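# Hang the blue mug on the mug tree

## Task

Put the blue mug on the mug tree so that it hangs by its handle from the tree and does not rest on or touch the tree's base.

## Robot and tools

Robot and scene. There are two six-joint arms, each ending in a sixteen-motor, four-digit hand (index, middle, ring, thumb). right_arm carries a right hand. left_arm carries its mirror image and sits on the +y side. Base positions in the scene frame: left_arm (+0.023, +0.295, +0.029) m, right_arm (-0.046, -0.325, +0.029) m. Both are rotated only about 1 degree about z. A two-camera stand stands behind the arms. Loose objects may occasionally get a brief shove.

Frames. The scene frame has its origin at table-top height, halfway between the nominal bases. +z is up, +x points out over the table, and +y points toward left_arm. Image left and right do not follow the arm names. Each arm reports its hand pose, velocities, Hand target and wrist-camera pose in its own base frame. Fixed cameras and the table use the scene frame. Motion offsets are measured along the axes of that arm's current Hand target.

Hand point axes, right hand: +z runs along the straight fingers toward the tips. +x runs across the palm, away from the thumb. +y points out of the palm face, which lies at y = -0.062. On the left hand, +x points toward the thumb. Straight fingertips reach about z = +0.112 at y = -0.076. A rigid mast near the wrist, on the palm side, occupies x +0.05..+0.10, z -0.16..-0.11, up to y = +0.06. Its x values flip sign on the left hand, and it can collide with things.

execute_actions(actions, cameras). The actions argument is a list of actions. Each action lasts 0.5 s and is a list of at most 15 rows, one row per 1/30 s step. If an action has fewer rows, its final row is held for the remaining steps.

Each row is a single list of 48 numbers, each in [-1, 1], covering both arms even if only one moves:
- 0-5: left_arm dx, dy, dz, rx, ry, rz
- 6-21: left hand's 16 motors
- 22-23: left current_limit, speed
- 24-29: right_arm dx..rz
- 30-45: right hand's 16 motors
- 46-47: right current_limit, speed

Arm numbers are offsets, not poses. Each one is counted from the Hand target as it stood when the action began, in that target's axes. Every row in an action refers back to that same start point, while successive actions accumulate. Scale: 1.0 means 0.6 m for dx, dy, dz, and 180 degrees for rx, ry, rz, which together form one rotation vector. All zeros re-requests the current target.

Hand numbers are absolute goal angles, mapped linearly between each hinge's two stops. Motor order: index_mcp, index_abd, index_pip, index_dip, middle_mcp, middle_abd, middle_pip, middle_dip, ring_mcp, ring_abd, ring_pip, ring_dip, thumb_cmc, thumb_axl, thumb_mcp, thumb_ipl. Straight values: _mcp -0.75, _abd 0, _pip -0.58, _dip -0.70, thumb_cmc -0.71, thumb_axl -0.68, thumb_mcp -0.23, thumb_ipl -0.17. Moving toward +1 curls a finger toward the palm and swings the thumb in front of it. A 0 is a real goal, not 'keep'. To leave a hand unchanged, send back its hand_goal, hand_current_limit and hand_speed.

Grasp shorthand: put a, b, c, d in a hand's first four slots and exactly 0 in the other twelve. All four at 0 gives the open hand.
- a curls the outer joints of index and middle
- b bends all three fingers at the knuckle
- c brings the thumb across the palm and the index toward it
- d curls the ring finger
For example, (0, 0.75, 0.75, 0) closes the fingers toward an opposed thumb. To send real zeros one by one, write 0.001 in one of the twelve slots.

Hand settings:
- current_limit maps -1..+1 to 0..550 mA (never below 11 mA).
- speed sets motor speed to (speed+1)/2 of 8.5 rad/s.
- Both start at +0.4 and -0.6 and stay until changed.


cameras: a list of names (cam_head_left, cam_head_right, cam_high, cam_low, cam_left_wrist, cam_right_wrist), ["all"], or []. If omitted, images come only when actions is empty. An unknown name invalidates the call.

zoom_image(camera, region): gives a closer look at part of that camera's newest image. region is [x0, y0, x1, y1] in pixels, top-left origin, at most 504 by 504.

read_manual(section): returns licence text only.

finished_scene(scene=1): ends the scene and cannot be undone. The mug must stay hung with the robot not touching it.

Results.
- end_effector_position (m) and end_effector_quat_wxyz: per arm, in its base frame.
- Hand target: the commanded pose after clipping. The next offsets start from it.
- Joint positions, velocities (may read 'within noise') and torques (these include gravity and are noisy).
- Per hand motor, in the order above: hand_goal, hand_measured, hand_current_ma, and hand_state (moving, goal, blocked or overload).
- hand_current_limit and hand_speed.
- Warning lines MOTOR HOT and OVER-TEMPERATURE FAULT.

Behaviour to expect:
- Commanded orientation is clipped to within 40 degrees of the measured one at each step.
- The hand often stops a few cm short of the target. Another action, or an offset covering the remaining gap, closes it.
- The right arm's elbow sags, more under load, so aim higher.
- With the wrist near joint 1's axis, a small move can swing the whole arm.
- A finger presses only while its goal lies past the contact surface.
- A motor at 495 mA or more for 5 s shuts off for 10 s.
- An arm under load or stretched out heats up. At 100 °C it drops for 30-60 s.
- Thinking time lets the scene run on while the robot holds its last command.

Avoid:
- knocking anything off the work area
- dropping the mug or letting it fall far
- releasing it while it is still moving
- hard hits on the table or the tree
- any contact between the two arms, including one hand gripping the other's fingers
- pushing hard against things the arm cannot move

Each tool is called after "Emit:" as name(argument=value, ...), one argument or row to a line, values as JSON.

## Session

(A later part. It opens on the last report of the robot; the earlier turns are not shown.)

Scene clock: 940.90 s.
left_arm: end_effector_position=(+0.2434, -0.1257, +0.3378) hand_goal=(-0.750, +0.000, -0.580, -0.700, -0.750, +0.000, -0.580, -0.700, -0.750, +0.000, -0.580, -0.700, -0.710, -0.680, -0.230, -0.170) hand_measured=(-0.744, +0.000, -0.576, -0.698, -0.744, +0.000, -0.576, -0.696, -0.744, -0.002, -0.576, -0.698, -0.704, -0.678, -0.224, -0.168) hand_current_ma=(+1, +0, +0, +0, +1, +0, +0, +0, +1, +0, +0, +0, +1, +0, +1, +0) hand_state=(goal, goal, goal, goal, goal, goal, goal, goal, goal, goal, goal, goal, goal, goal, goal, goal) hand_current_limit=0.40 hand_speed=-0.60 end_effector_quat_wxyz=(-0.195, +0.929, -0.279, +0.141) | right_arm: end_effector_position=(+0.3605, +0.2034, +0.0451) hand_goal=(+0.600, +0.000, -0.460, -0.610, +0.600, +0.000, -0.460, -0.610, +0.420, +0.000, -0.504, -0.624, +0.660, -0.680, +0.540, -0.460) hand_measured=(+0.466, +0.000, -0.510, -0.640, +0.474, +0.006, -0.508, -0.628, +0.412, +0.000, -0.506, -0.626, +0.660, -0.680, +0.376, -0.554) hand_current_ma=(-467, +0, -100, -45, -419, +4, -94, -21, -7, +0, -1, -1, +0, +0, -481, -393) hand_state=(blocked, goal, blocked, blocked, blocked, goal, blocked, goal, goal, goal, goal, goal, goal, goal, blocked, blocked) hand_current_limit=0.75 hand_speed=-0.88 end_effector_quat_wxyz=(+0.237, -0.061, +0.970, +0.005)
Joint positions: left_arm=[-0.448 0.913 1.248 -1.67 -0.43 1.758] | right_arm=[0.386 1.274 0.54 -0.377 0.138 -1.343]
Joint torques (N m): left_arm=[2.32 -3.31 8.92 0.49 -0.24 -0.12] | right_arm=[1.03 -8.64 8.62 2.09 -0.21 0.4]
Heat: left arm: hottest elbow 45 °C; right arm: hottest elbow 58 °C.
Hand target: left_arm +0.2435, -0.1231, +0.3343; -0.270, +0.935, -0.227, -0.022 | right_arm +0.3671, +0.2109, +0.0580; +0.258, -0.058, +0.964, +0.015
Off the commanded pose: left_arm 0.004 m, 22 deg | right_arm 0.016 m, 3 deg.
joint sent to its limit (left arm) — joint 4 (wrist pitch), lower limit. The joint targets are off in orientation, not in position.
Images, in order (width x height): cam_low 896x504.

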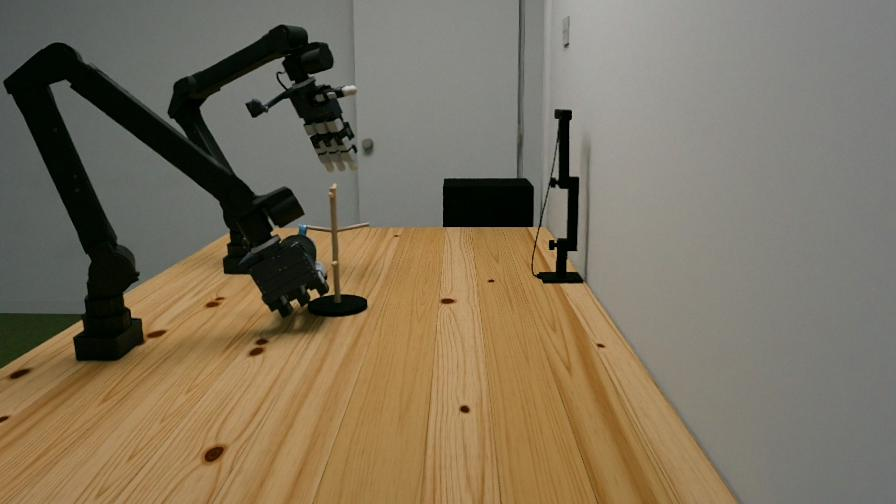

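Emit:
execute_actions(
  actions=[
    [[0,0,0,0,0,0,0,0,0,0,0,0,0,0,0,0,0,0,0,0,0,0,0.4,-0.6,-0.0095,0,0.009,0,0,0,0.6,0,-0.46,-0.61,0.6,0,-0.46,-0.61,0.42,0,-0.504,-0.623,0.66,-0.68,0.54,-0.46,0.75,-0.88]],
  ],
  cameras=["cam_low","cam_high"],
)

Emit:
zoom_image(
  camera="cam_low",
  region=[280, 200, 350, 270],
)

Emit:
zoom_image(
  camera="cam_high",
  region=[330, 190, 400, 260],
)

Scene clock: 946.80 s.
left_arm: end_effector_position=(+0.2434, -0.1257, +0.3378) hand_goal=(-0.750, +0.000, -0.580, -0.700, -0.750, +0.000, -0.580, -0.700, -0.750, +0.000, -0.580, -0.700, -0.710, -0.680, -0.230, -0.170) hand_measured=(-0.744, +0.000, -0.576, -0.698, -0.744, +0.000, -0.576, -0.696, -0.744, -0.002, -0.576, -0.698, -0.704, -0.678, -0.224, -0.168) hand_current_ma=(+1, +0, +0, +0, +1, +0, +0, +0, +1, +0, +0, +0, +1, +0, +1, +0) hand_state=(goal, goal, goal, goal, goal, goal, goal, goal, goal, goal, goal, goal, goal, goal, goal, goal) hand_current_limit=0.40 hand_speed=-0.60 end_effector_quat_wxyz=(-0.195, +0.929, -0.279, +0.141) | right_arm: end_effector_position=(+0.3620, +0.2040, +0.0450) hand_goal=(+0.600, +0.000, -0.460, -0.610, +0.600, +0.000, -0.460, -0.610, +0.420, +0.000, -0.504, -0.624, +0.660, -0.680, +0.540, -0.460) hand_measured=(+0.466, +0.000, -0.510, -0.640, +0.474, +0.006, -0.508, -0.628, +0.412, +0.000, -0.506, -0.626, +0.660, -0.680, +0.376, -0.554) hand_current_ma=(-467, +0, -100, -45, -419, +4, -94, -21, -7, +0, -1, -1, +0, +0, -481, -393) hand_state=(blocked, goal, blocked, blocked, blocked, goal, blocked, goal, goal, goal, goal, goal, goal, goal, blocked, blocked) hand_current_limit=0.75 hand_speed=-0.88 end_effector_quat_wxyz=(+0.240, -0.061, +0.969, +0.006)
Joint positions: left_arm=[-0.448 0.913 1.248 -1.67 -0.43 1.758] | right_arm=[0.386 1.277 0.54 -0.368 0.138 -1.343]
Joint torques (N m): left_arm=[2.32 -3.31 8.92 0.49 -0.24 -0.12] | right_arm=[0.62 -6.89 9.87 1.96 -0.33 0.34]
Heat: left arm: hottest elbow 45 °C; right arm: hottest elbow 57 °C.
Hand target: left_arm +0.2435, -0.1231, +0.3343; -0.270, +0.935, -0.227, -0.022 | right_arm +0.3746, +0.2118, +0.0560; +0.258, -0.058, +0.964, +0.015
Off the commanded pose: left_arm 0.004 m, 22 deg | right_arm 0.019 m, 2 deg.
joint sent to its limit (left arm) — joint 4 (wrist pitch), lower limit. The joint targets are off in orientation, not in position.
Images, in order (width x height): cam_high 896x504, cam_low 896x504.

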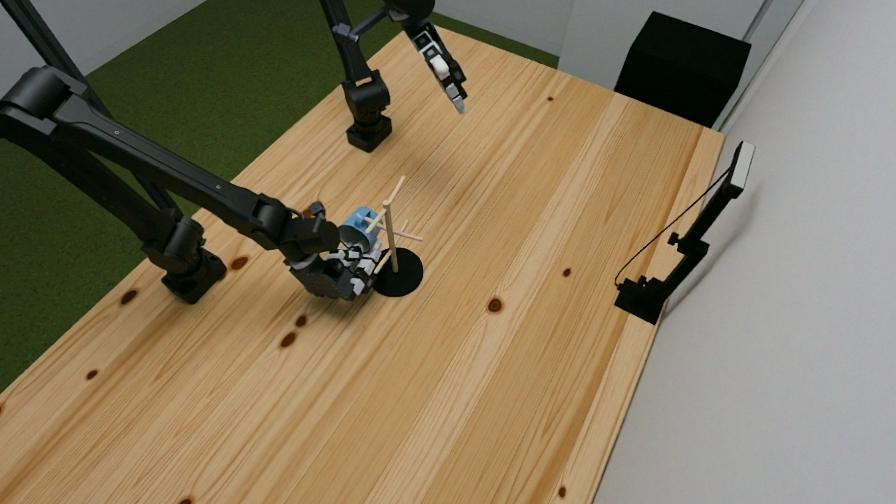

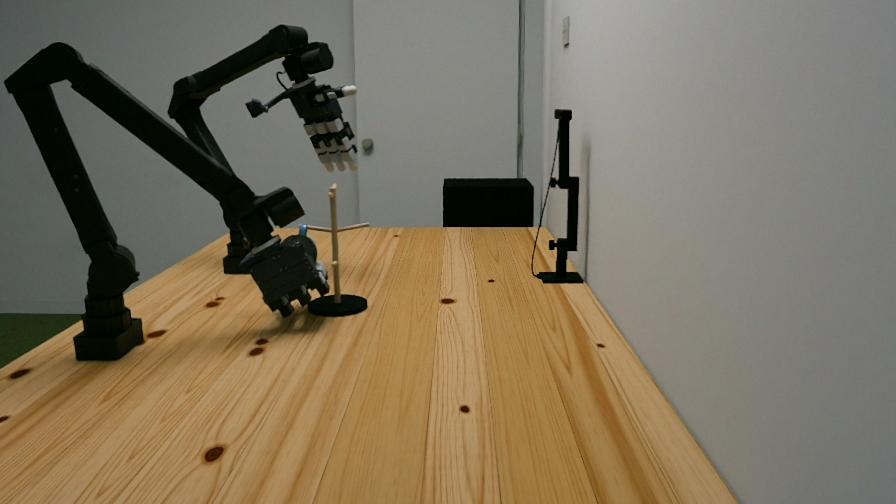

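Scaled by 7.200 from the camera's 896x504 image, which has a finer 1280x720 frame.

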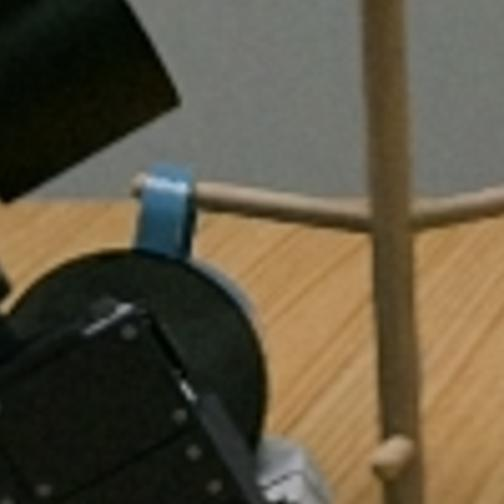

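Scaled by 7.200 from the camera's 896x504 image, which has a finer 1280x720 frame.

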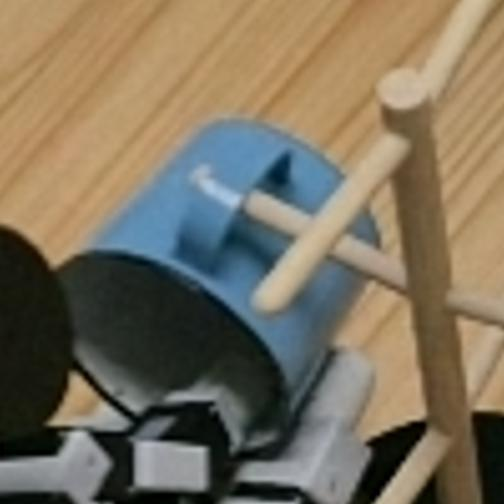

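Emit:
execute_actions(
  actions=[
    [[0,0,0,0,0,0,0,0,0,0,0,0,0,0,0,0,0,0,0,0,0,0,0.4,-0.6,-0.0223,0,0.0013,0,0,0,0.6,0,-0.46,-0.61,0.6,0,-0.46,-0.61,0.42,0,-0.504,-0.623,0.66,-0.68,0.54,-0.46,0.75,-0.88]],
  ],
  cameras=["cam_low","cam_high"],
)

Emit:
zoom_image(
  camera="cam_low",
  region=[280, 200, 350, 270],
)

Scene clock: 953.63 s.
left_arm: end_effector_position=(+0.2434, -0.1257, +0.3378) hand_goal=(-0.750, +0.000, -0.580, -0.700, -0.750, +0.000, -0.580, -0.700, -0.750, +0.000, -0.580, -0.700, -0.710, -0.680, -0.230, -0.170) hand_measured=(-0.744, +0.000, -0.576, -0.698, -0.744, +0.000, -0.576, -0.696, -0.744, -0.002, -0.576, -0.698, -0.704, -0.678, -0.224, -0.168) hand_current_ma=(+1, +0, +0, +0, +1, +0, +0, +0, +1, +0, +0, +0, +1, +0, +1, +0) hand_state=(goal, goal, goal, goal, goal, goal, goal, goal, goal, goal, goal, goal, goal, goal, goal, goal) hand_current_limit=0.40 hand_speed=-0.60 end_effector_quat_wxyz=(-0.195, +0.929, -0.279, +0.141) | right_arm: end_effector_position=(+0.3634, +0.2049, +0.0440) hand_goal=(+0.600, +0.000, -0.460, -0.610, +0.600, +0.000, -0.460, -0.610, +0.420, +0.000, -0.504, -0.624, +0.660, -0.680, +0.540, -0.460) hand_measured=(+0.466, +0.000, -0.510, -0.640, +0.474, +0.006, -0.508, -0.628, +0.412, +0.000, -0.506, -0.626, +0.660, -0.680, +0.376, -0.554) hand_current_ma=(-466, +0, -100, -45, -419, +4, -94, -21, -7, +0, -1, -1, +0, +0, -481, -393) hand_state=(blocked, goal, blocked, blocked, blocked, goal, blocked, goal, goal, goal, goal, goal, goal, goal, blocked, blocked) hand_current_limit=0.75 hand_speed=-0.88 end_effector_quat_wxyz=(+0.238, -0.061, +0.969, +0.006)
Joint positions: left_arm=[-0.448 0.913 1.248 -1.67 -0.43 1.758] | right_arm=[0.386 1.286 0.545 -0.368 0.136 -1.343]
Joint torques (N m): left_arm=[2.32 -3.25 8.91 0.49 -0.24 -0.11] | right_arm=[-0.44 -6.83 12.19 1.36 -0.46 0.24]
Heat: left arm: hottest elbow 45 °C; right arm: hottest elbow 56 °C.
Hand target: left_arm +0.2435, -0.1231, +0.3343; -0.270, +0.935, -0.227, -0.022 | right_arm +0.3866, +0.2133, +0.0622; +0.258, -0.058, +0.964, +0.015
Off the commanded pose: left_arm 0.004 m, 22 deg | right_arm 0.030 m, 3 deg.
joint sent to its limit (left arm) — joint 4 (wrist pitch), lower limit. The joint targets are off in orientation, not in position.
Images, in order (width x height): cam_high 896x504, cam_low 896x504.

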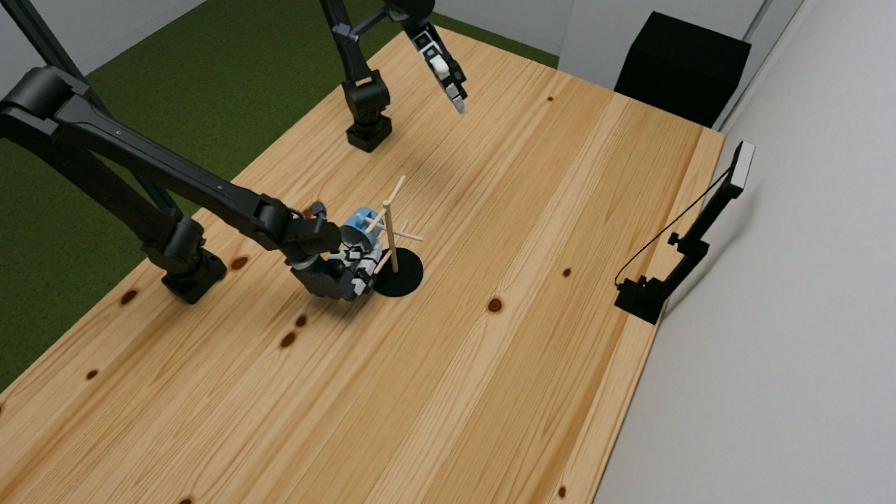

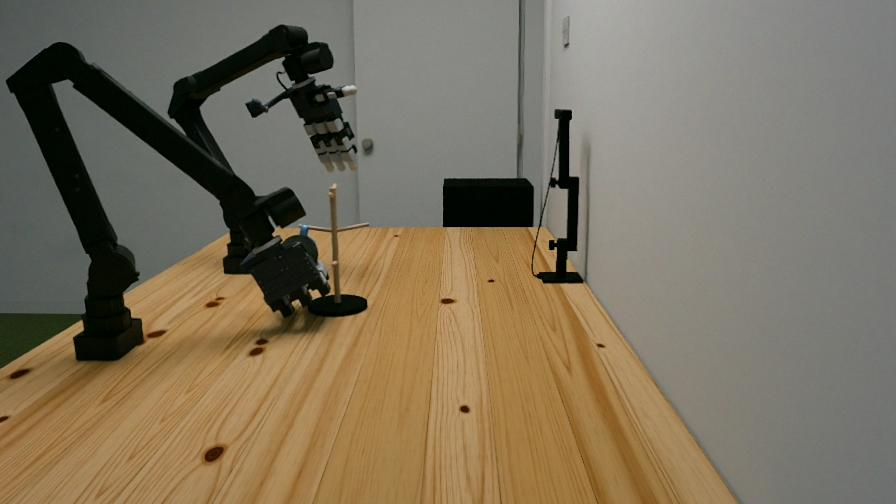

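Scaled by 7.200 from the camera's 896x504 image, which has a finer 1280x720 frame.

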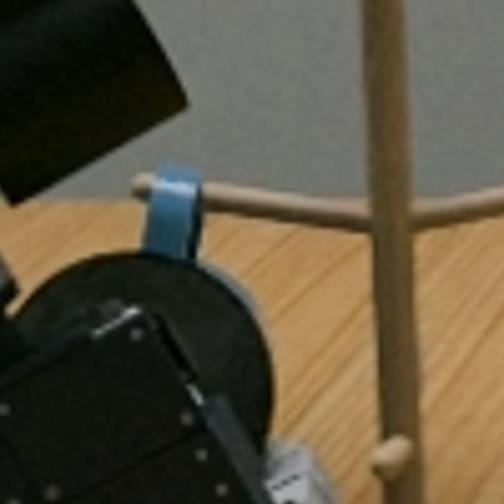

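Emit:
execute_actions(
  actions=[
    [[0,0,0,0,0,0,0,0,0,0,0,0,0,0,0,0,0,0,0,0,0,0,0.4,-0.6,-0.0103,0,0.0021,0,0,0,0.6,0,-0.46,-0.61,0.6,0,-0.46,-0.61,0.42,0,-0.504,-0.623,0.66,-0.68,0.54,-0.46,0.75,-0.88]],
  ],
  cameras=["cam_low","cam_high","cam_head_left"],
)

Emit:
zoom_image(
  camera="cam_low",
  region=[280, 200, 350, 270],
)

Emit:
zoom_image(
  camera="cam_head_left",
  region=[450, 270, 540, 360],
)

Emit:
zoom_image(
  camera="cam_high",
  region=[330, 190, 410, 310],
)

Scene clock: 960.03 s.
left_arm: end_effector_position=(+0.2434, -0.1257, +0.3378) hand_goal=(-0.750, +0.000, -0.580, -0.700, -0.750, +0.000, -0.580, -0.700, -0.750, +0.000, -0.580, -0.700, -0.710, -0.680, -0.230, -0.170) hand_measured=(-0.744, +0.000, -0.576, -0.698, -0.744, +0.000, -0.576, -0.696, -0.744, -0.002, -0.576, -0.698, -0.704, -0.678, -0.224, -0.168) hand_current_ma=(+1, +0, +0, +0, +1, +0, +0, +0, +1, +0, +0, +0, +1, +0, +1, +0) hand_state=(goal, goal, goal, goal, goal, goal, goal, goal, goal, goal, goal, goal, goal, goal, goal, goal) hand_current_limit=0.40 hand_speed=-0.60 end_effector_quat_wxyz=(-0.195, +0.929, -0.279, +0.141) | right_arm: end_effector_position=(+0.3676, +0.2066, +0.0436) hand_goal=(+0.600, +0.000, -0.460, -0.610, +0.600, +0.000, -0.460, -0.610, +0.420, +0.000, -0.504, -0.624, +0.660, -0.680, +0.540, -0.460) hand_measured=(+0.466, +0.000, -0.510, -0.640, +0.474, +0.006, -0.508, -0.628, +0.412, +0.000, -0.506, -0.626, +0.660, -0.680, +0.376, -0.554) hand_current_ma=(-466, +0, -100, -45, -419, +4, -94, -21, -7, +0, -1, -1, +0, +0, -481, -393) hand_state=(blocked, goal, blocked, blocked, blocked, goal, blocked, goal, goal, goal, goal, goal, goal, goal, blocked, blocked) hand_current_limit=0.75 hand_speed=-0.88 end_effector_quat_wxyz=(+0.237, -0.062, +0.970, +0.006)
Joint positions: left_arm=[-0.448 0.913 1.248 -1.67 -0.43 1.758] | right_arm=[0.386 1.301 0.557 -0.368 0.136 -1.343]
Joint torques (N m): left_arm=[2.32 -3.31 8.94 0.46 -0.24 -0.12] | right_arm=[-0.79 -7.24 12.74 1.14 -0.55 0.22]
Heat: left arm: hottest elbow 45 °C; right arm: hottest elbow 55 °C.
Hand target: left_arm +0.2435, -0.1231, +0.3343; -0.270, +0.935, -0.227, -0.022 | right_arm +0.3925, +0.2140, +0.0641; +0.258, -0.058, +0.964, +0.015
Off the commanded pose: left_arm 0.004 m, 22 deg | right_arm 0.033 m, 3 deg.
joint sent to its limit (left arm) — joint 4 (wrist pitch), lower limit. The joint targets are off in orientation, not in position.
Images, in order (width x height): cam_head_left 896x504, cam_high 896x504, cam_low 896x504.

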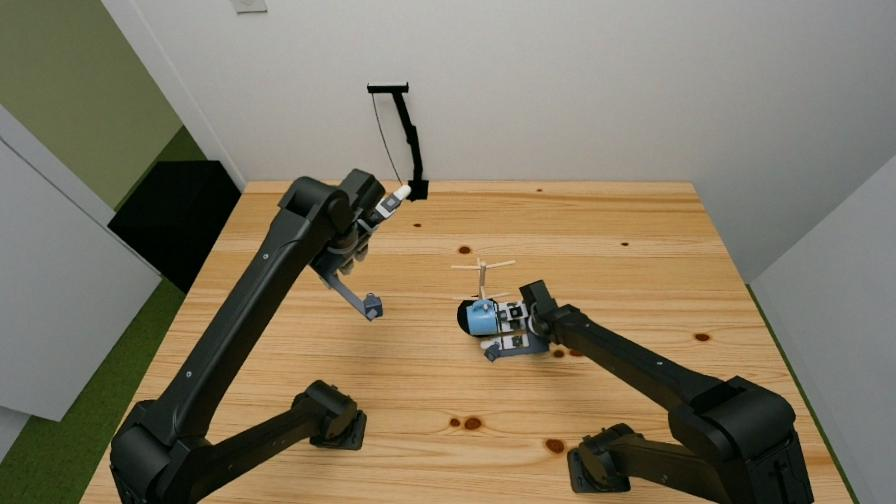

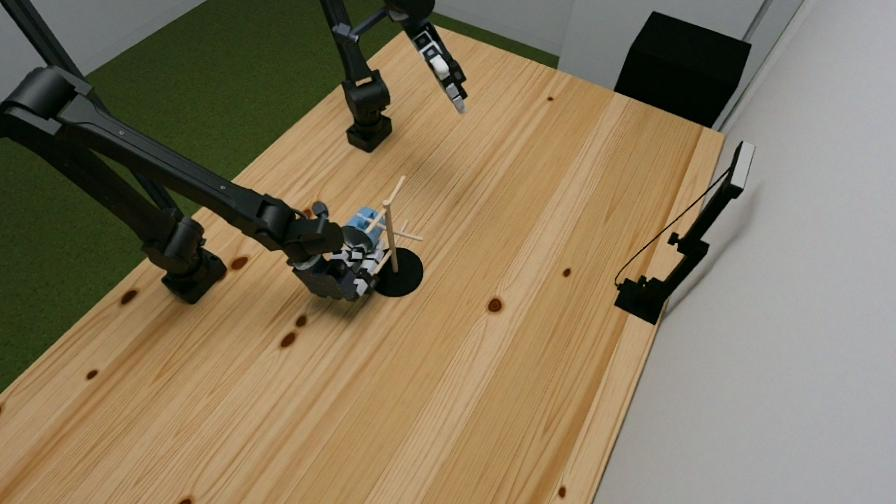

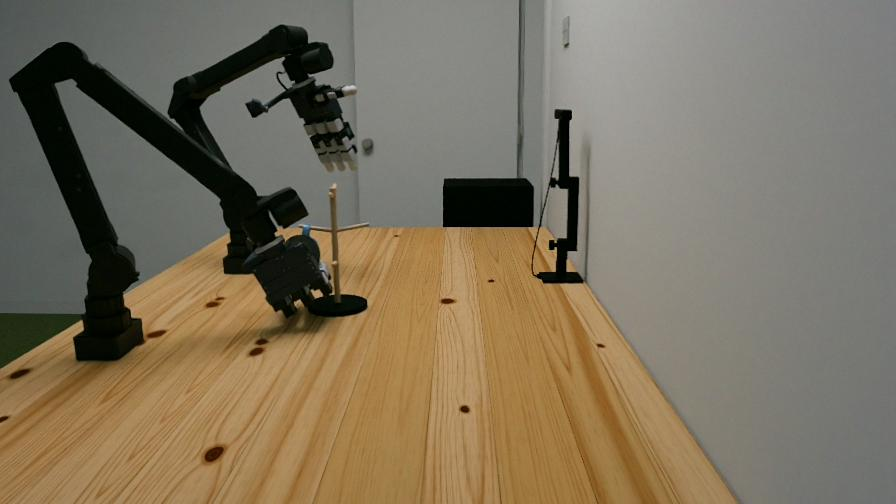

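Scaled by 7.200 from the camera's 896x504 image, which has a finer 1280x720 frame.

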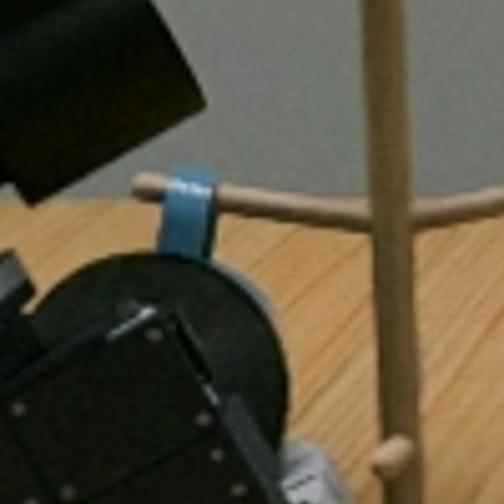

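Scaled by 5.600 from the camera's 896x504 image, which has a finer 1280x720 frame.

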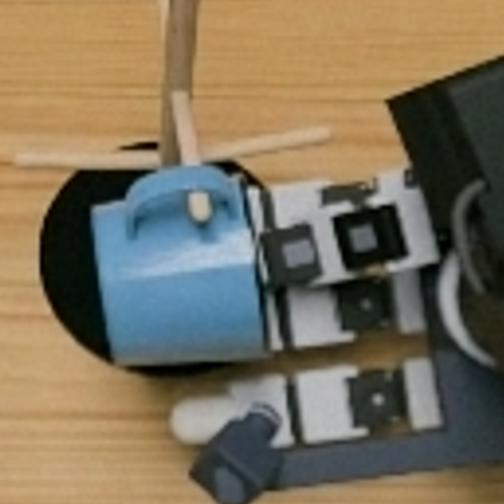

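Scaled by 4.200 from the camera's 896x504 image, which has a finer 1280x720 frame.

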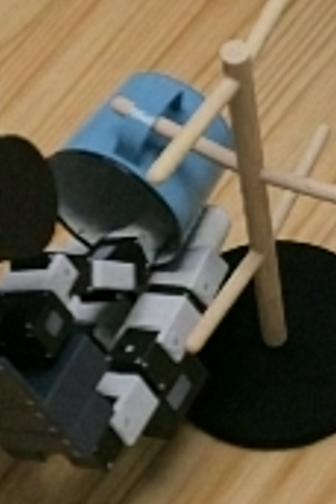

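Emit:
execute_actions(
  actions=[
    [[0,0,0,0,0,0,0,0,0,0,0,0,0,0,0,0,0,0,0,0,0,0,0.4,-0.6,0,0,0,0,0,0,0.47,0,-0.505,-0.63,0.478,0,-0.505,-0.625,0.42,0,-0.504,-0.623,0.66,-0.68,0.38,-0.55,0.6,-0.9]],
    [[0,0,0,0,0,0,0,0,0,0,0,0,0,0,0,0,0,0,0,0,0,0,0.4,-0.6,0,0,0,0,0,0,0.46,0,-0.51,-0.635,0.468,0,-0.508,-0.627,0.42,0,-0.504,-0.623,0.66,-0.68,0.34,-0.56,0.6,-0.92]],
  ],
  cameras=["cam_low","cam_high"],
)

Emit:
zoom_image(
  camera="cam_low",
  region=[280, 200, 350, 270],
)

Emit:
zoom_image(
  camera="cam_high",
  region=[330, 190, 410, 310],
)

Scene clock: 971.83 s.
left_arm: end_effector_position=(+0.2434, -0.1257, +0.3378) hand_goal=(-0.750, +0.000, -0.580, -0.700, -0.750, +0.000, -0.580, -0.700, -0.750, +0.000, -0.580, -0.700, -0.710, -0.680, -0.230, -0.170) hand_measured=(-0.744, +0.000, -0.576, -0.698, -0.744, +0.000, -0.576, -0.696, -0.744, -0.002, -0.576, -0.698, -0.704, -0.678, -0.224, -0.168) hand_current_ma=(+1, +0, +0, +0, +1, +0, +0, +0, +1, +0, +0, +0, +1, +0, +1, +0) hand_state=(goal, goal, goal, goal, goal, goal, goal, goal, goal, goal, goal, goal, goal, goal, goal, goal) hand_current_limit=0.40 hand_speed=-0.60 end_effector_quat_wxyz=(-0.195, +0.929, -0.279, +0.141) | right_arm: end_effector_position=(+0.3692, +0.2074, +0.0453) hand_goal=(+0.460, +0.000, -0.510, -0.636, +0.468, +0.000, -0.508, -0.628, +0.420, +0.000, -0.504, -0.624, +0.660, -0.680, +0.340, -0.560) hand_measured=(+0.450, +0.000, -0.522, -0.638, +0.456, +0.006, -0.518, -0.632, +0.412, +0.000, -0.506, -0.626, +0.660, -0.680, +0.346, -0.558) hand_current_ma=(-9, +0, -10, -1, -12, +4, -10, -2, -7, +0, -1, -1, +0, +0, +7, +1) hand_state=(goal, goal, goal, goal, goal, goal, goal, goal, goal, goal, goal, goal, goal, goal, goal, goal) hand_current_limit=0.60 hand_speed=-0.92 end_effector_quat_wxyz=(+0.238, -0.061, +0.969, +0.007)
Joint positions: left_arm=[-0.448 0.913 1.248 -1.67 -0.43 1.758] | right_arm=[0.386 1.301 0.561 -0.368 0.135 -1.343]
Joint torques (N m): left_arm=[2.37 -3.25 8.92 0.49 -0.24 -0.12] | right_arm=[-0.67 -7.12 12.3 1.2 -0.52 0.18]
Heat: left arm: hottest elbow 45 °C; right arm: hottest elbow 55 °C.
Hand target: left_arm +0.2435, -0.1231, +0.3343; -0.270, +0.935, -0.227, -0.022 | right_arm +0.3925, +0.2140, +0.0641; +0.258, -0.058, +0.964, +0.015
Off the commanded pose: left_arm 0.004 m, 22 deg | right_arm 0.031 m, 3 deg.
joint sent to its limit (left arm) — joint 4 (wrist pitch), lower limit. The joint targets are off in orientation, not in position.
Images, in order (width x height): cam_high 896x504, cam_low 896x504.

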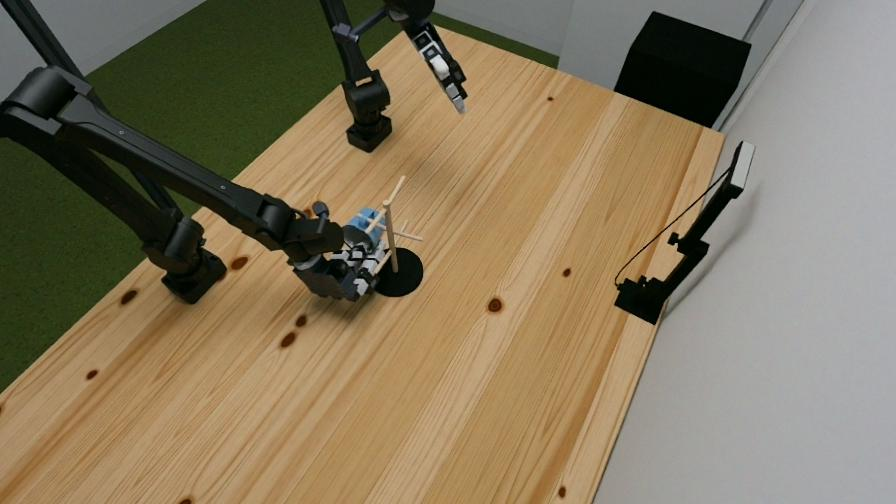

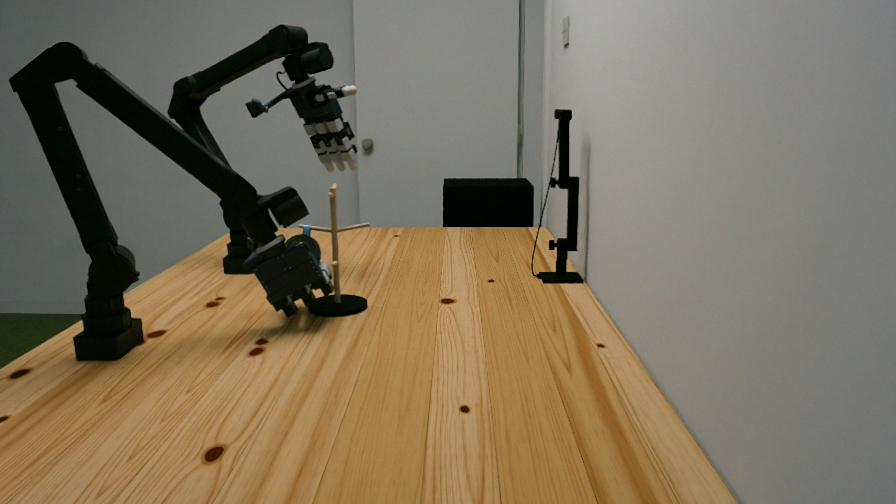

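Scaled by 7.200 from the camera's 896x504 image, which has a finer 1280x720 frame.

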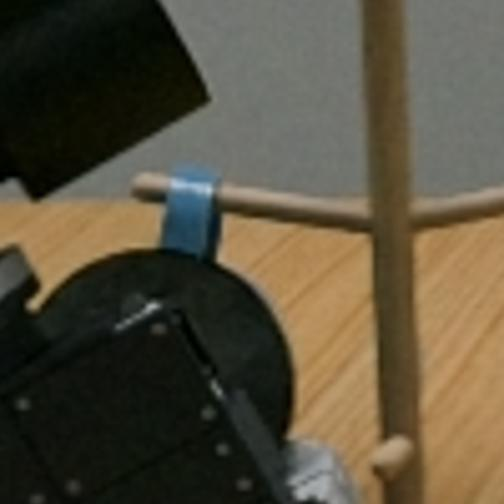

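Scaled by 4.200 from the camera's 896x504 image, which has a finer 1280x720 frame.

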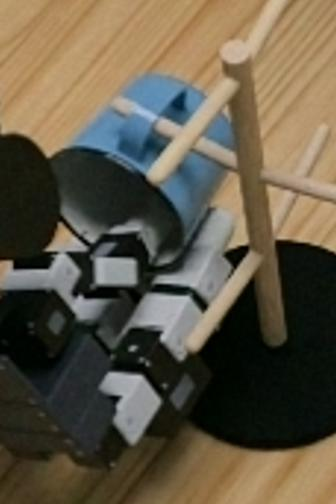

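Emit:
execute_actions(
  actions=[
    [[0,0,0,0,0,0,0,0,0,0,0,0,0,0,0,0,0,0,0,0,0,0,0.4,-0.6,0,0,0,0,0,0,0.45,0,-0.52,-0.637,0.456,0,-0.518,-0.63,0.42,0,-0.504,-0.623,0.66,-0.68,0.12,-0.45,0.6,-0.9]],
    [[0,0,0,0,0,0,0,0,0,0,0,0,0,0,0,0,0,0,0,0,0,0,0.4,-0.6,0.0187,0,0.0123,0,0,0,0.45,0,-0.52,-0.637,0.456,0,-0.518,-0.63,0.42,0,-0.504,-0.623,0.66,-0.68,0.12,-0.45,0.6,-0.9]],
  ],
  cameras=["cam_low","cam_high"],
)

Emit:
zoom_image(
  camera="cam_low",
  region=[280, 200, 350, 270],
)

Emit:
zoom_image(
  camera="cam_high",
  region=[330, 190, 410, 310],
)

Scene clock: 980.43 s.
left_arm: end_effector_position=(+0.2434, -0.1257, +0.3378) hand_goal=(-0.750, +0.000, -0.580, -0.700, -0.750, +0.000, -0.580, -0.700, -0.750, +0.000, -0.580, -0.700, -0.710, -0.680, -0.230, -0.170) hand_measured=(-0.744, +0.000, -0.576, -0.698, -0.744, +0.000, -0.576, -0.696, -0.744, -0.002, -0.576, -0.698, -0.704, -0.678, -0.224, -0.168) hand_current_ma=(+1, +0, +0, +0, +1, +0, +0, +0, +1, +0, +0, +0, +1, +0, +1, +0) hand_state=(goal, goal, goal, goal, goal, goal, goal, goal, goal, goal, goal, goal, goal, goal, goal, goal) hand_current_limit=0.40 hand_speed=-0.60 end_effector_quat_wxyz=(-0.195, +0.929, -0.279, +0.141) | right_arm: end_effector_position=(+0.3739, +0.2094, +0.0445) hand_goal=(+0.450, +0.000, -0.520, -0.638, +0.456, +0.000, -0.518, -0.630, +0.420, +0.000, -0.504, -0.624, +0.660, -0.680, +0.120, -0.450) hand_measured=(+0.440, +0.000, -0.522, -0.638, +0.446, +0.006, -0.520, -0.632, +0.412, +0.000, -0.506, -0.626, +0.662, -0.680, +0.128, -0.452) hand_current_ma=(-10, +0, -1, +0, -10, +4, -1, -1, -7, +0, -1, -1, +1, +0, +9, -1) hand_state=(goal, goal, goal, goal, goal, goal, goal, goal, goal, goal, goal, goal, goal, goal, goal, goal) hand_current_limit=0.60 hand_speed=-0.90 end_effector_quat_wxyz=(+0.245, -0.061, +0.968, +0.009)
Joint positions: left_arm=[-0.448 0.913 1.248 -1.67 -0.43 1.758] | right_arm=[0.386 1.314 0.563 -0.341 0.135 -1.343]
Joint torques (N m): left_arm=[2.32 -3.31 8.91 0.5 -0.24 -0.12] | right_arm=[-0.26 -7.53 9.91 1.94 -0.38 0.27]
Heat: left arm: hottest elbow 45 °C; right arm: hottest elbow 56 °C.
Hand target: left_arm +0.2435, -0.1231, +0.3343; -0.270, +0.935, -0.227, -0.022 | right_arm +0.3866, +0.2133, +0.0522; +0.258, -0.058, +0.964, +0.015
Off the commanded pose: left_arm 0.004 m, 22 deg | right_arm 0.015 m, 2 deg.
joint sent to its limit (left arm) — joint 4 (wrist pitch), lower limit. The joint targets are off in orientation, not in position.
Images, in order (width x height): cam_high 896x504, cam_low 896x504.

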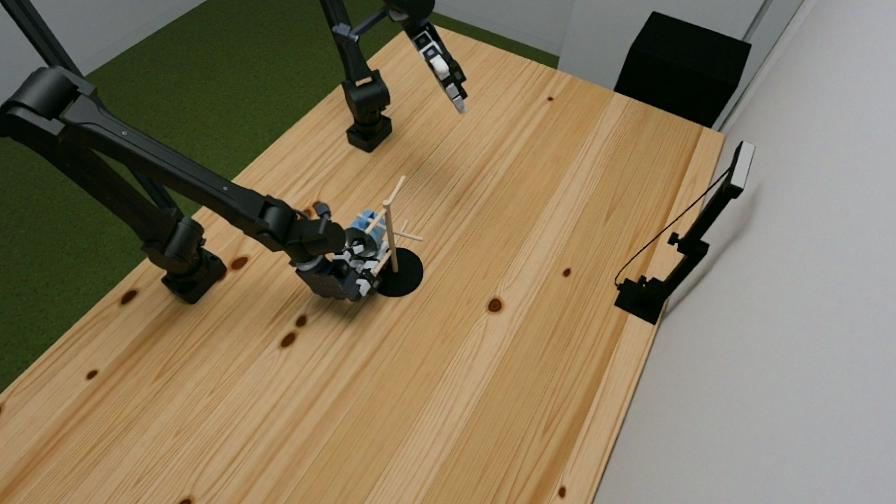

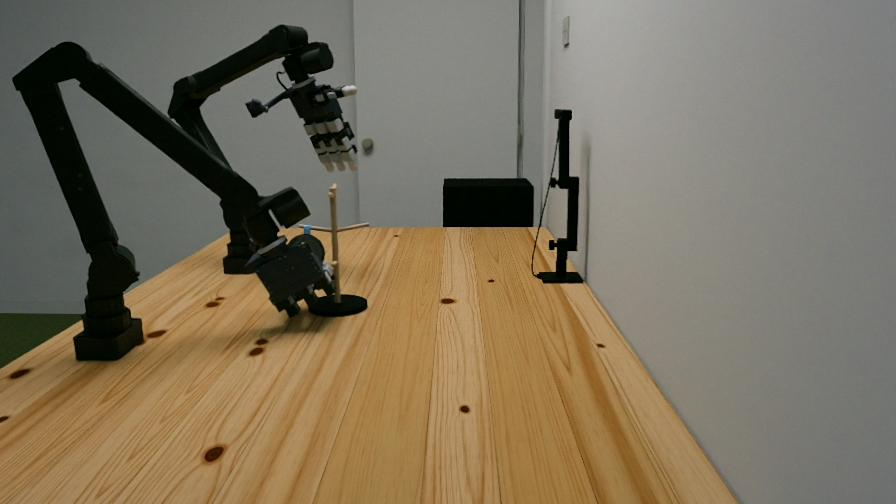

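Scaled by 7.200 from the camera's 896x504 image, which has a finer 1280x720 frame.

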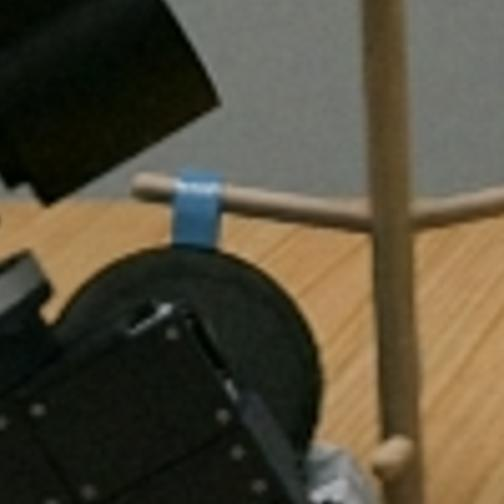

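Scaled by 4.200 from the camera's 896x504 image, which has a finer 1280x720 frame.

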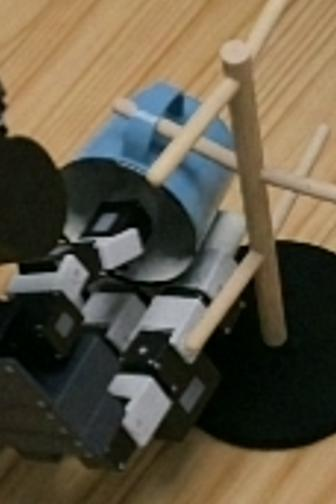

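Emit:
execute_actions(
  actions=[
    [[0,0,0,0,0,0,0,0,0,0,0,0,0,0,0,0,0,0,0,0,0,0,0.4,-0.6,0.0322,0,-0.0109,0,0,0,0.45,0,-0.52,-0.637,0.456,0,-0.518,-0.63,0.42,0,-0.504,-0.623,0.66,-0.68,0.12,-0.45,0.6,-0.9]],
  ],
  cameras=["cam_low","cam_high"],
)

Emit:
zoom_image(
  camera="cam_low",
  region=[270, 200, 350, 280],
)

Emit:
zoom_image(
  camera="cam_high",
  region=[330, 190, 410, 310],
)

Scene clock: 988.23 s.
left_arm: end_effector_position=(+0.2434, -0.1257, +0.3378) hand_goal=(-0.750, +0.000, -0.580, -0.700, -0.750, +0.000, -0.580, -0.700, -0.750, +0.000, -0.580, -0.700, -0.710, -0.680, -0.230, -0.170) hand_measured=(-0.744, +0.000, -0.576, -0.698, -0.744, +0.000, -0.576, -0.696, -0.744, -0.002, -0.576, -0.698, -0.704, -0.678, -0.224, -0.168) hand_current_ma=(+1, +0, +0, +0, +1, +0, +0, +0, +1, +0, +0, +0, +1, +0, +1, +0) hand_state=(goal, goal, goal, goal, goal, goal, goal, goal, goal, goal, goal, goal, goal, goal, goal, goal) hand_current_limit=0.40 hand_speed=-0.60 end_effector_quat_wxyz=(-0.195, +0.929, -0.279, +0.141) | right_arm: end_effector_position=(+0.3641, +0.2053, +0.0408) hand_goal=(+0.450, +0.000, -0.520, -0.638, +0.456, +0.000, -0.518, -0.630, +0.420, +0.000, -0.504, -0.624, +0.660, -0.680, +0.120, -0.450) hand_measured=(+0.440, +0.000, -0.522, -0.638, +0.446, +0.006, -0.520, -0.632, +0.412, +0.000, -0.506, -0.626, +0.662, -0.680, +0.128, -0.452) hand_current_ma=(-11, +0, -1, +0, -11, +4, -1, -1, -7, +0, -1, -1, +1, +0, +9, -1) hand_state=(goal, goal, goal, goal, goal, goal, goal, goal, goal, goal, goal, goal, goal, goal, goal, goal) hand_current_limit=0.60 hand_speed=-0.90 end_effector_quat_wxyz=(+0.244, -0.060, +0.968, +0.009)
Joint positions: left_arm=[-0.448 0.913 1.248 -1.67 -0.43 1.758] | right_arm=[0.386 1.294 0.532 -0.332 0.135 -1.342]
Joint torques (N m): left_arm=[2.32 -3.25 8.91 0.49 -0.24 -0.12] | right_arm=[1.32 -9.05 7.86 1.66 -0.11 0.35]
Heat: left arm: hottest elbow 45 °C; right arm: hottest elbow 55 °C.
Hand target: left_arm +0.2435, -0.1231, +0.3343; -0.270, +0.935, -0.227, -0.022 | right_arm +0.3667, +0.2109, +0.0483; +0.258, -0.058, +0.964, +0.015
Off the commanded pose: left_arm 0.004 m, 22 deg | right_arm 0.010 m, 2 deg.
joint sent to its limit (left arm) — joint 4 (wrist pitch), lower limit. The joint targets are off in orientation, not in position.
Images, in order (width x height): cam_high 896x504, cam_low 896x504.

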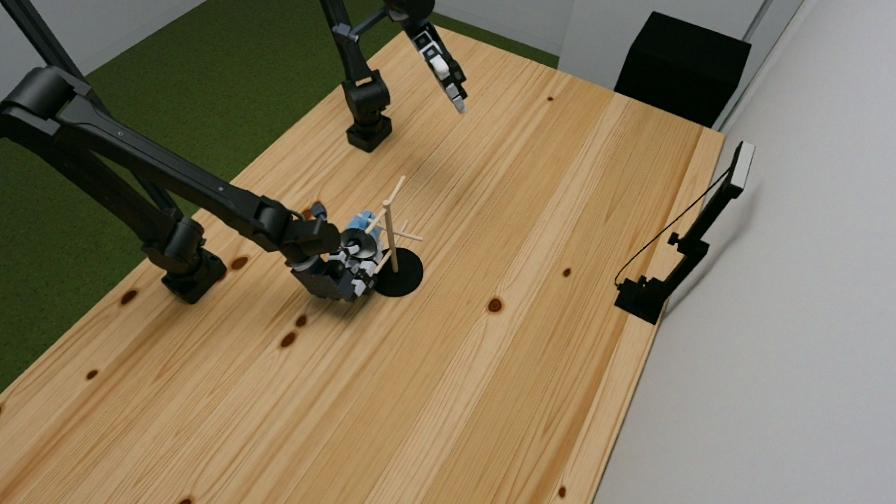

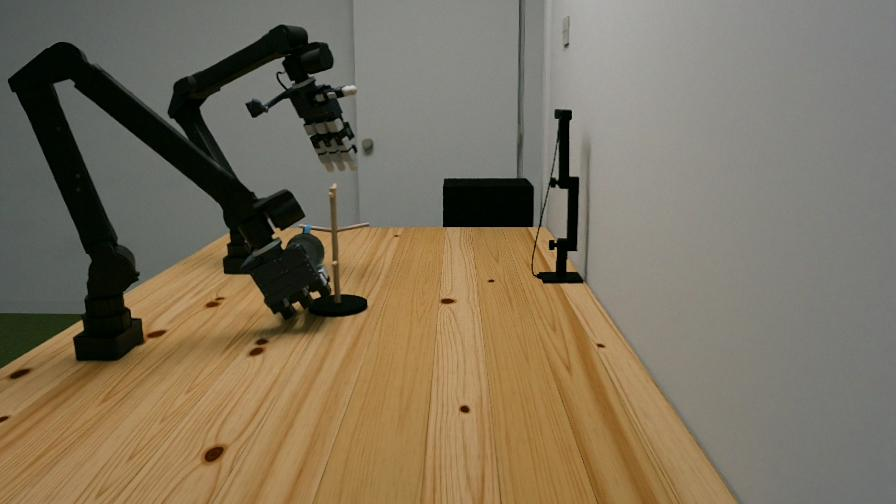

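Scaled by 6.300 from the camera's 896x504 image, which has a finer 1280x720 frame.

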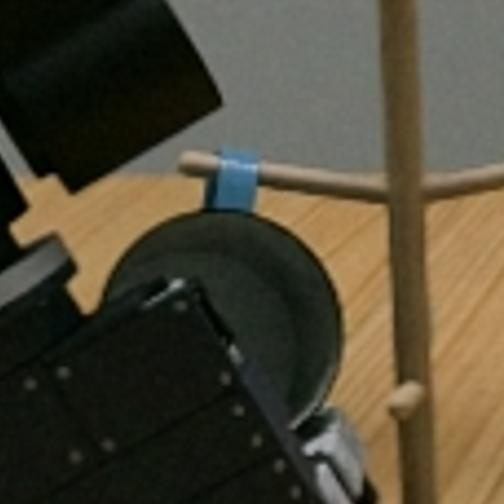

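Scaled by 4.200 from the camera's 896x504 image, which has a finer 1280x720 frame.

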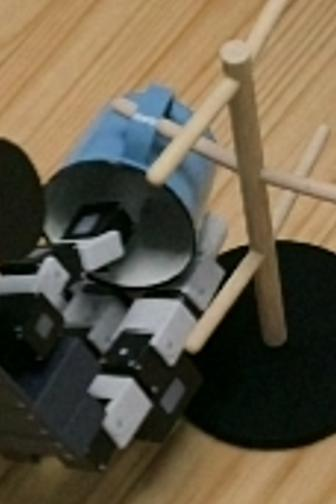

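Emit:
execute_actions(
  actions=[
    [[0,0,0,0,0,0,0,0,0,0,0,0,0,0,0,0,0,0,0,0,0,0,0.4,-0.6,0.0187,0,0.0123,0,0,0,0.44,0,-0.525,-0.64,0.446,0,-0.525,-0.635,0.42,0,-0.504,-0.623,0.66,-0.68,0.12,-0.45,0.6,-0.9]],
    [[0,0,0,0,0,0,0,0,0,0,0,0,0,0,0,0,0,0,0,0,0,0,0.4,-0.6,0,-0.04,0,0,0,0,0.44,0,-0.525,-0.64,0.446,0,-0.525,-0.635,0.42,0,-0.504,-0.623,0.66,-0.68,0.12,-0.45,0.6,-0.9]],
  ],
  cameras=["cam_low","cam_high","cam_head_left"],
)

Emit:
zoom_image(
  camera="cam_low",
  region=[250, 200, 350, 300],
)

Emit:
zoom_image(
  camera="cam_high",
  region=[320, 180, 420, 310],
)

Emit:
zoom_image(
  camera="cam_head_left",
  region=[450, 270, 540, 360],
)

Scene clock: 999.07 s.
left_arm: end_effector_position=(+0.2434, -0.1257, +0.3378) hand_goal=(-0.750, +0.000, -0.580, -0.700, -0.750, +0.000, -0.580, -0.700, -0.750, +0.000, -0.580, -0.700, -0.710, -0.680, -0.230, -0.170) hand_measured=(-0.744, +0.000, -0.576, -0.698, -0.744, +0.000, -0.576, -0.696, -0.744, -0.002, -0.576, -0.698, -0.704, -0.678, -0.224, -0.168) hand_current_ma=(+1, +0, +0, +0, +1, +0, +0, +0, +1, +0, +0, +0, +1, +0, +1, +0) hand_state=(goal, goal, goal, goal, goal, goal, goal, goal, goal, goal, goal, goal, goal, goal, goal, goal) hand_current_limit=0.40 hand_speed=-0.60 end_effector_quat_wxyz=(-0.195, +0.929, -0.279, +0.141) | right_arm: end_effector_position=(+0.3639, +0.1927, +0.0375) hand_goal=(+0.440, +0.000, -0.526, -0.640, +0.446, +0.000, -0.526, -0.636, +0.420, +0.000, -0.504, -0.624, +0.660, -0.680, +0.120, -0.450) hand_measured=(+0.426, +0.000, -0.532, -0.640, +0.440, +0.006, -0.526, -0.634, +0.412, +0.000, -0.506, -0.626, +0.648, -0.680, +0.114, -0.452) hand_current_ma=(-17, +0, -4, +0, -6, +4, +0, +1, -7, +0, -1, -1, -13, +0, -5, -1) hand_state=(goal, goal, goal, goal, goal, goal, goal, goal, goal, goal, goal, goal, goal, goal, goal, goal) hand_current_limit=0.60 hand_speed=-0.90 end_effector_quat_wxyz=(+0.255, -0.055, +0.965, +0.019)
Joint positions: left_arm=[-0.448 0.913 1.248 -1.67 -0.43 1.758] | right_arm=[0.341 1.287 0.496 -0.272 0.103 -1.372]
Joint torques (N m): left_arm=[2.37 -3.31 8.92 0.49 -0.24 -0.12] | right_arm=[-0.85 -8.12 7.09 1.68 -0.28 -0.02]
Heat: left arm: hottest elbow 45 °C; right arm: hottest elbow 54 °C.
Hand target: left_arm +0.2435, -0.1231, +0.3343; -0.270, +0.935, -0.227, -0.022 | right_arm +0.3636, +0.1864, +0.0363; +0.258, -0.058, +0.964, +0.015
Off the commanded pose: left_arm 0.004 m, 22 deg | right_arm 0.007 m, 1 deg.
joint sent to its limit (left arm) — joint 4 (wrist pitch), lower limit. The joint targets are off in orientation, not in position.
Images, in order (width x height): cam_head_left 896x504, cam_high 896x504, cam_low 896x504.

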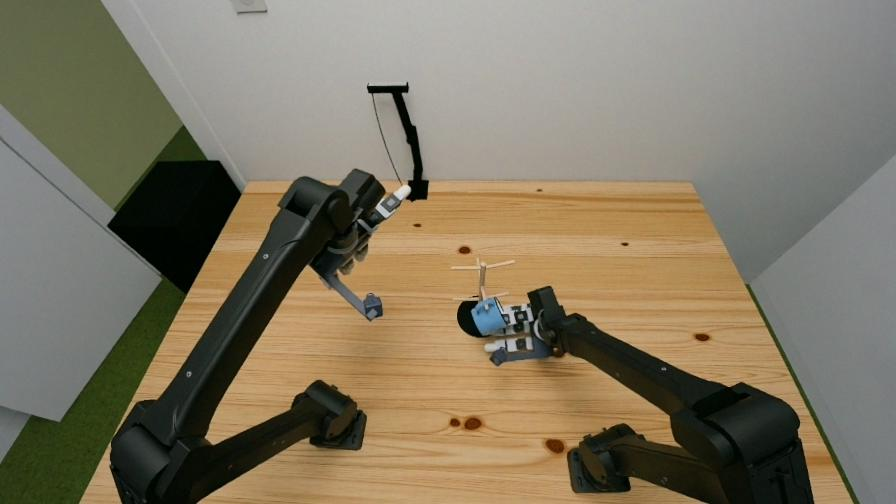

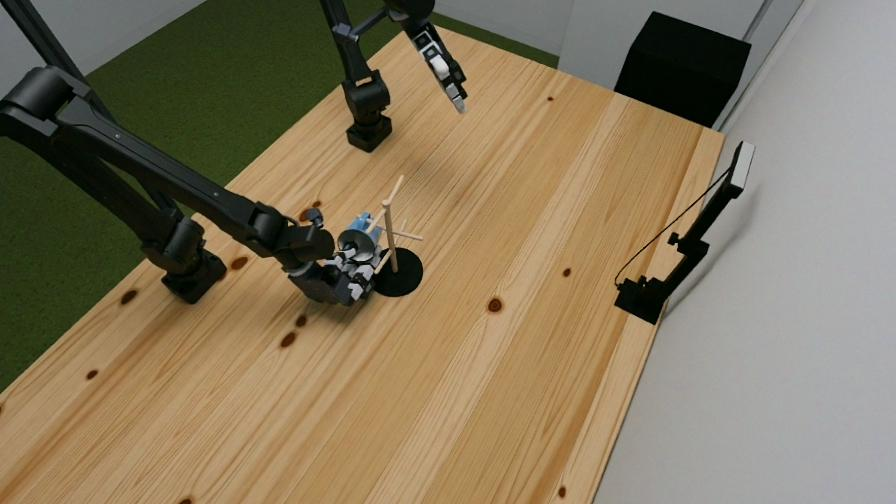

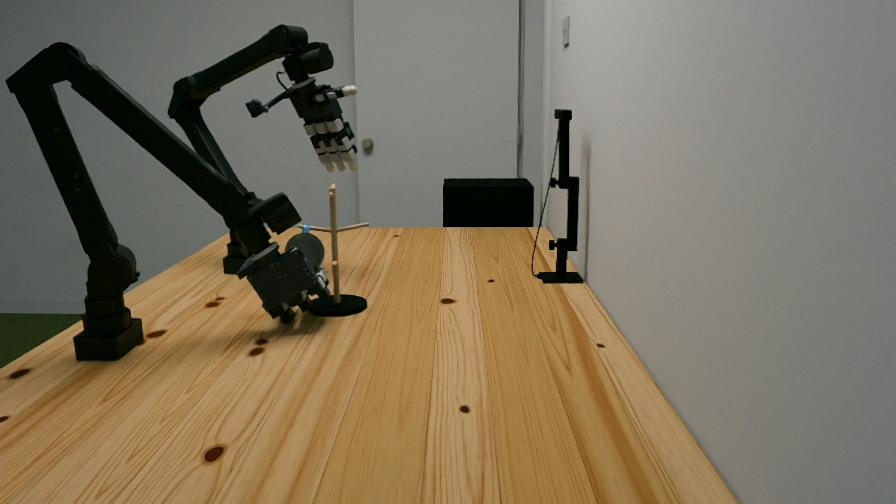

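Scaled by 5.040 from the camera's 896x504 image, which has a finer 1280x720 frame.

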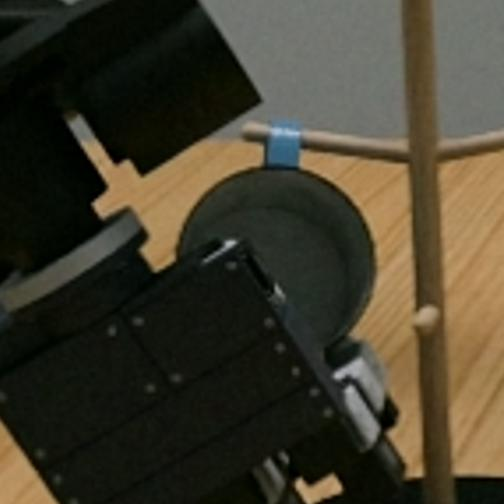

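Scaled by 3.877 from the camera's 896x504 image, which has a finer 1280x720 frame.

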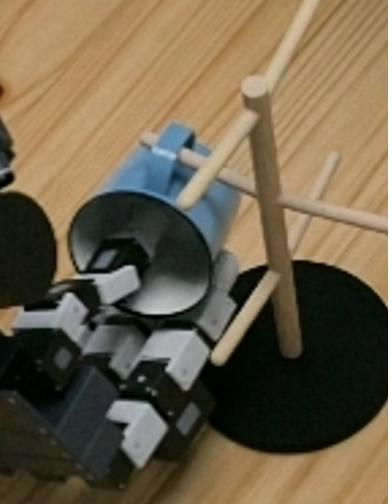

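Scaled by 5.600 from the camera's 896x504 image, which has a finer 1280x720 frame.

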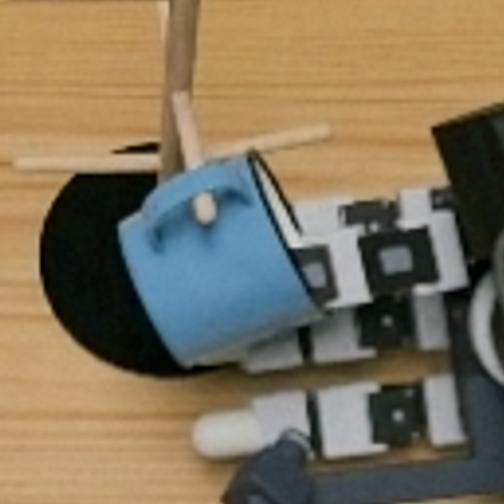

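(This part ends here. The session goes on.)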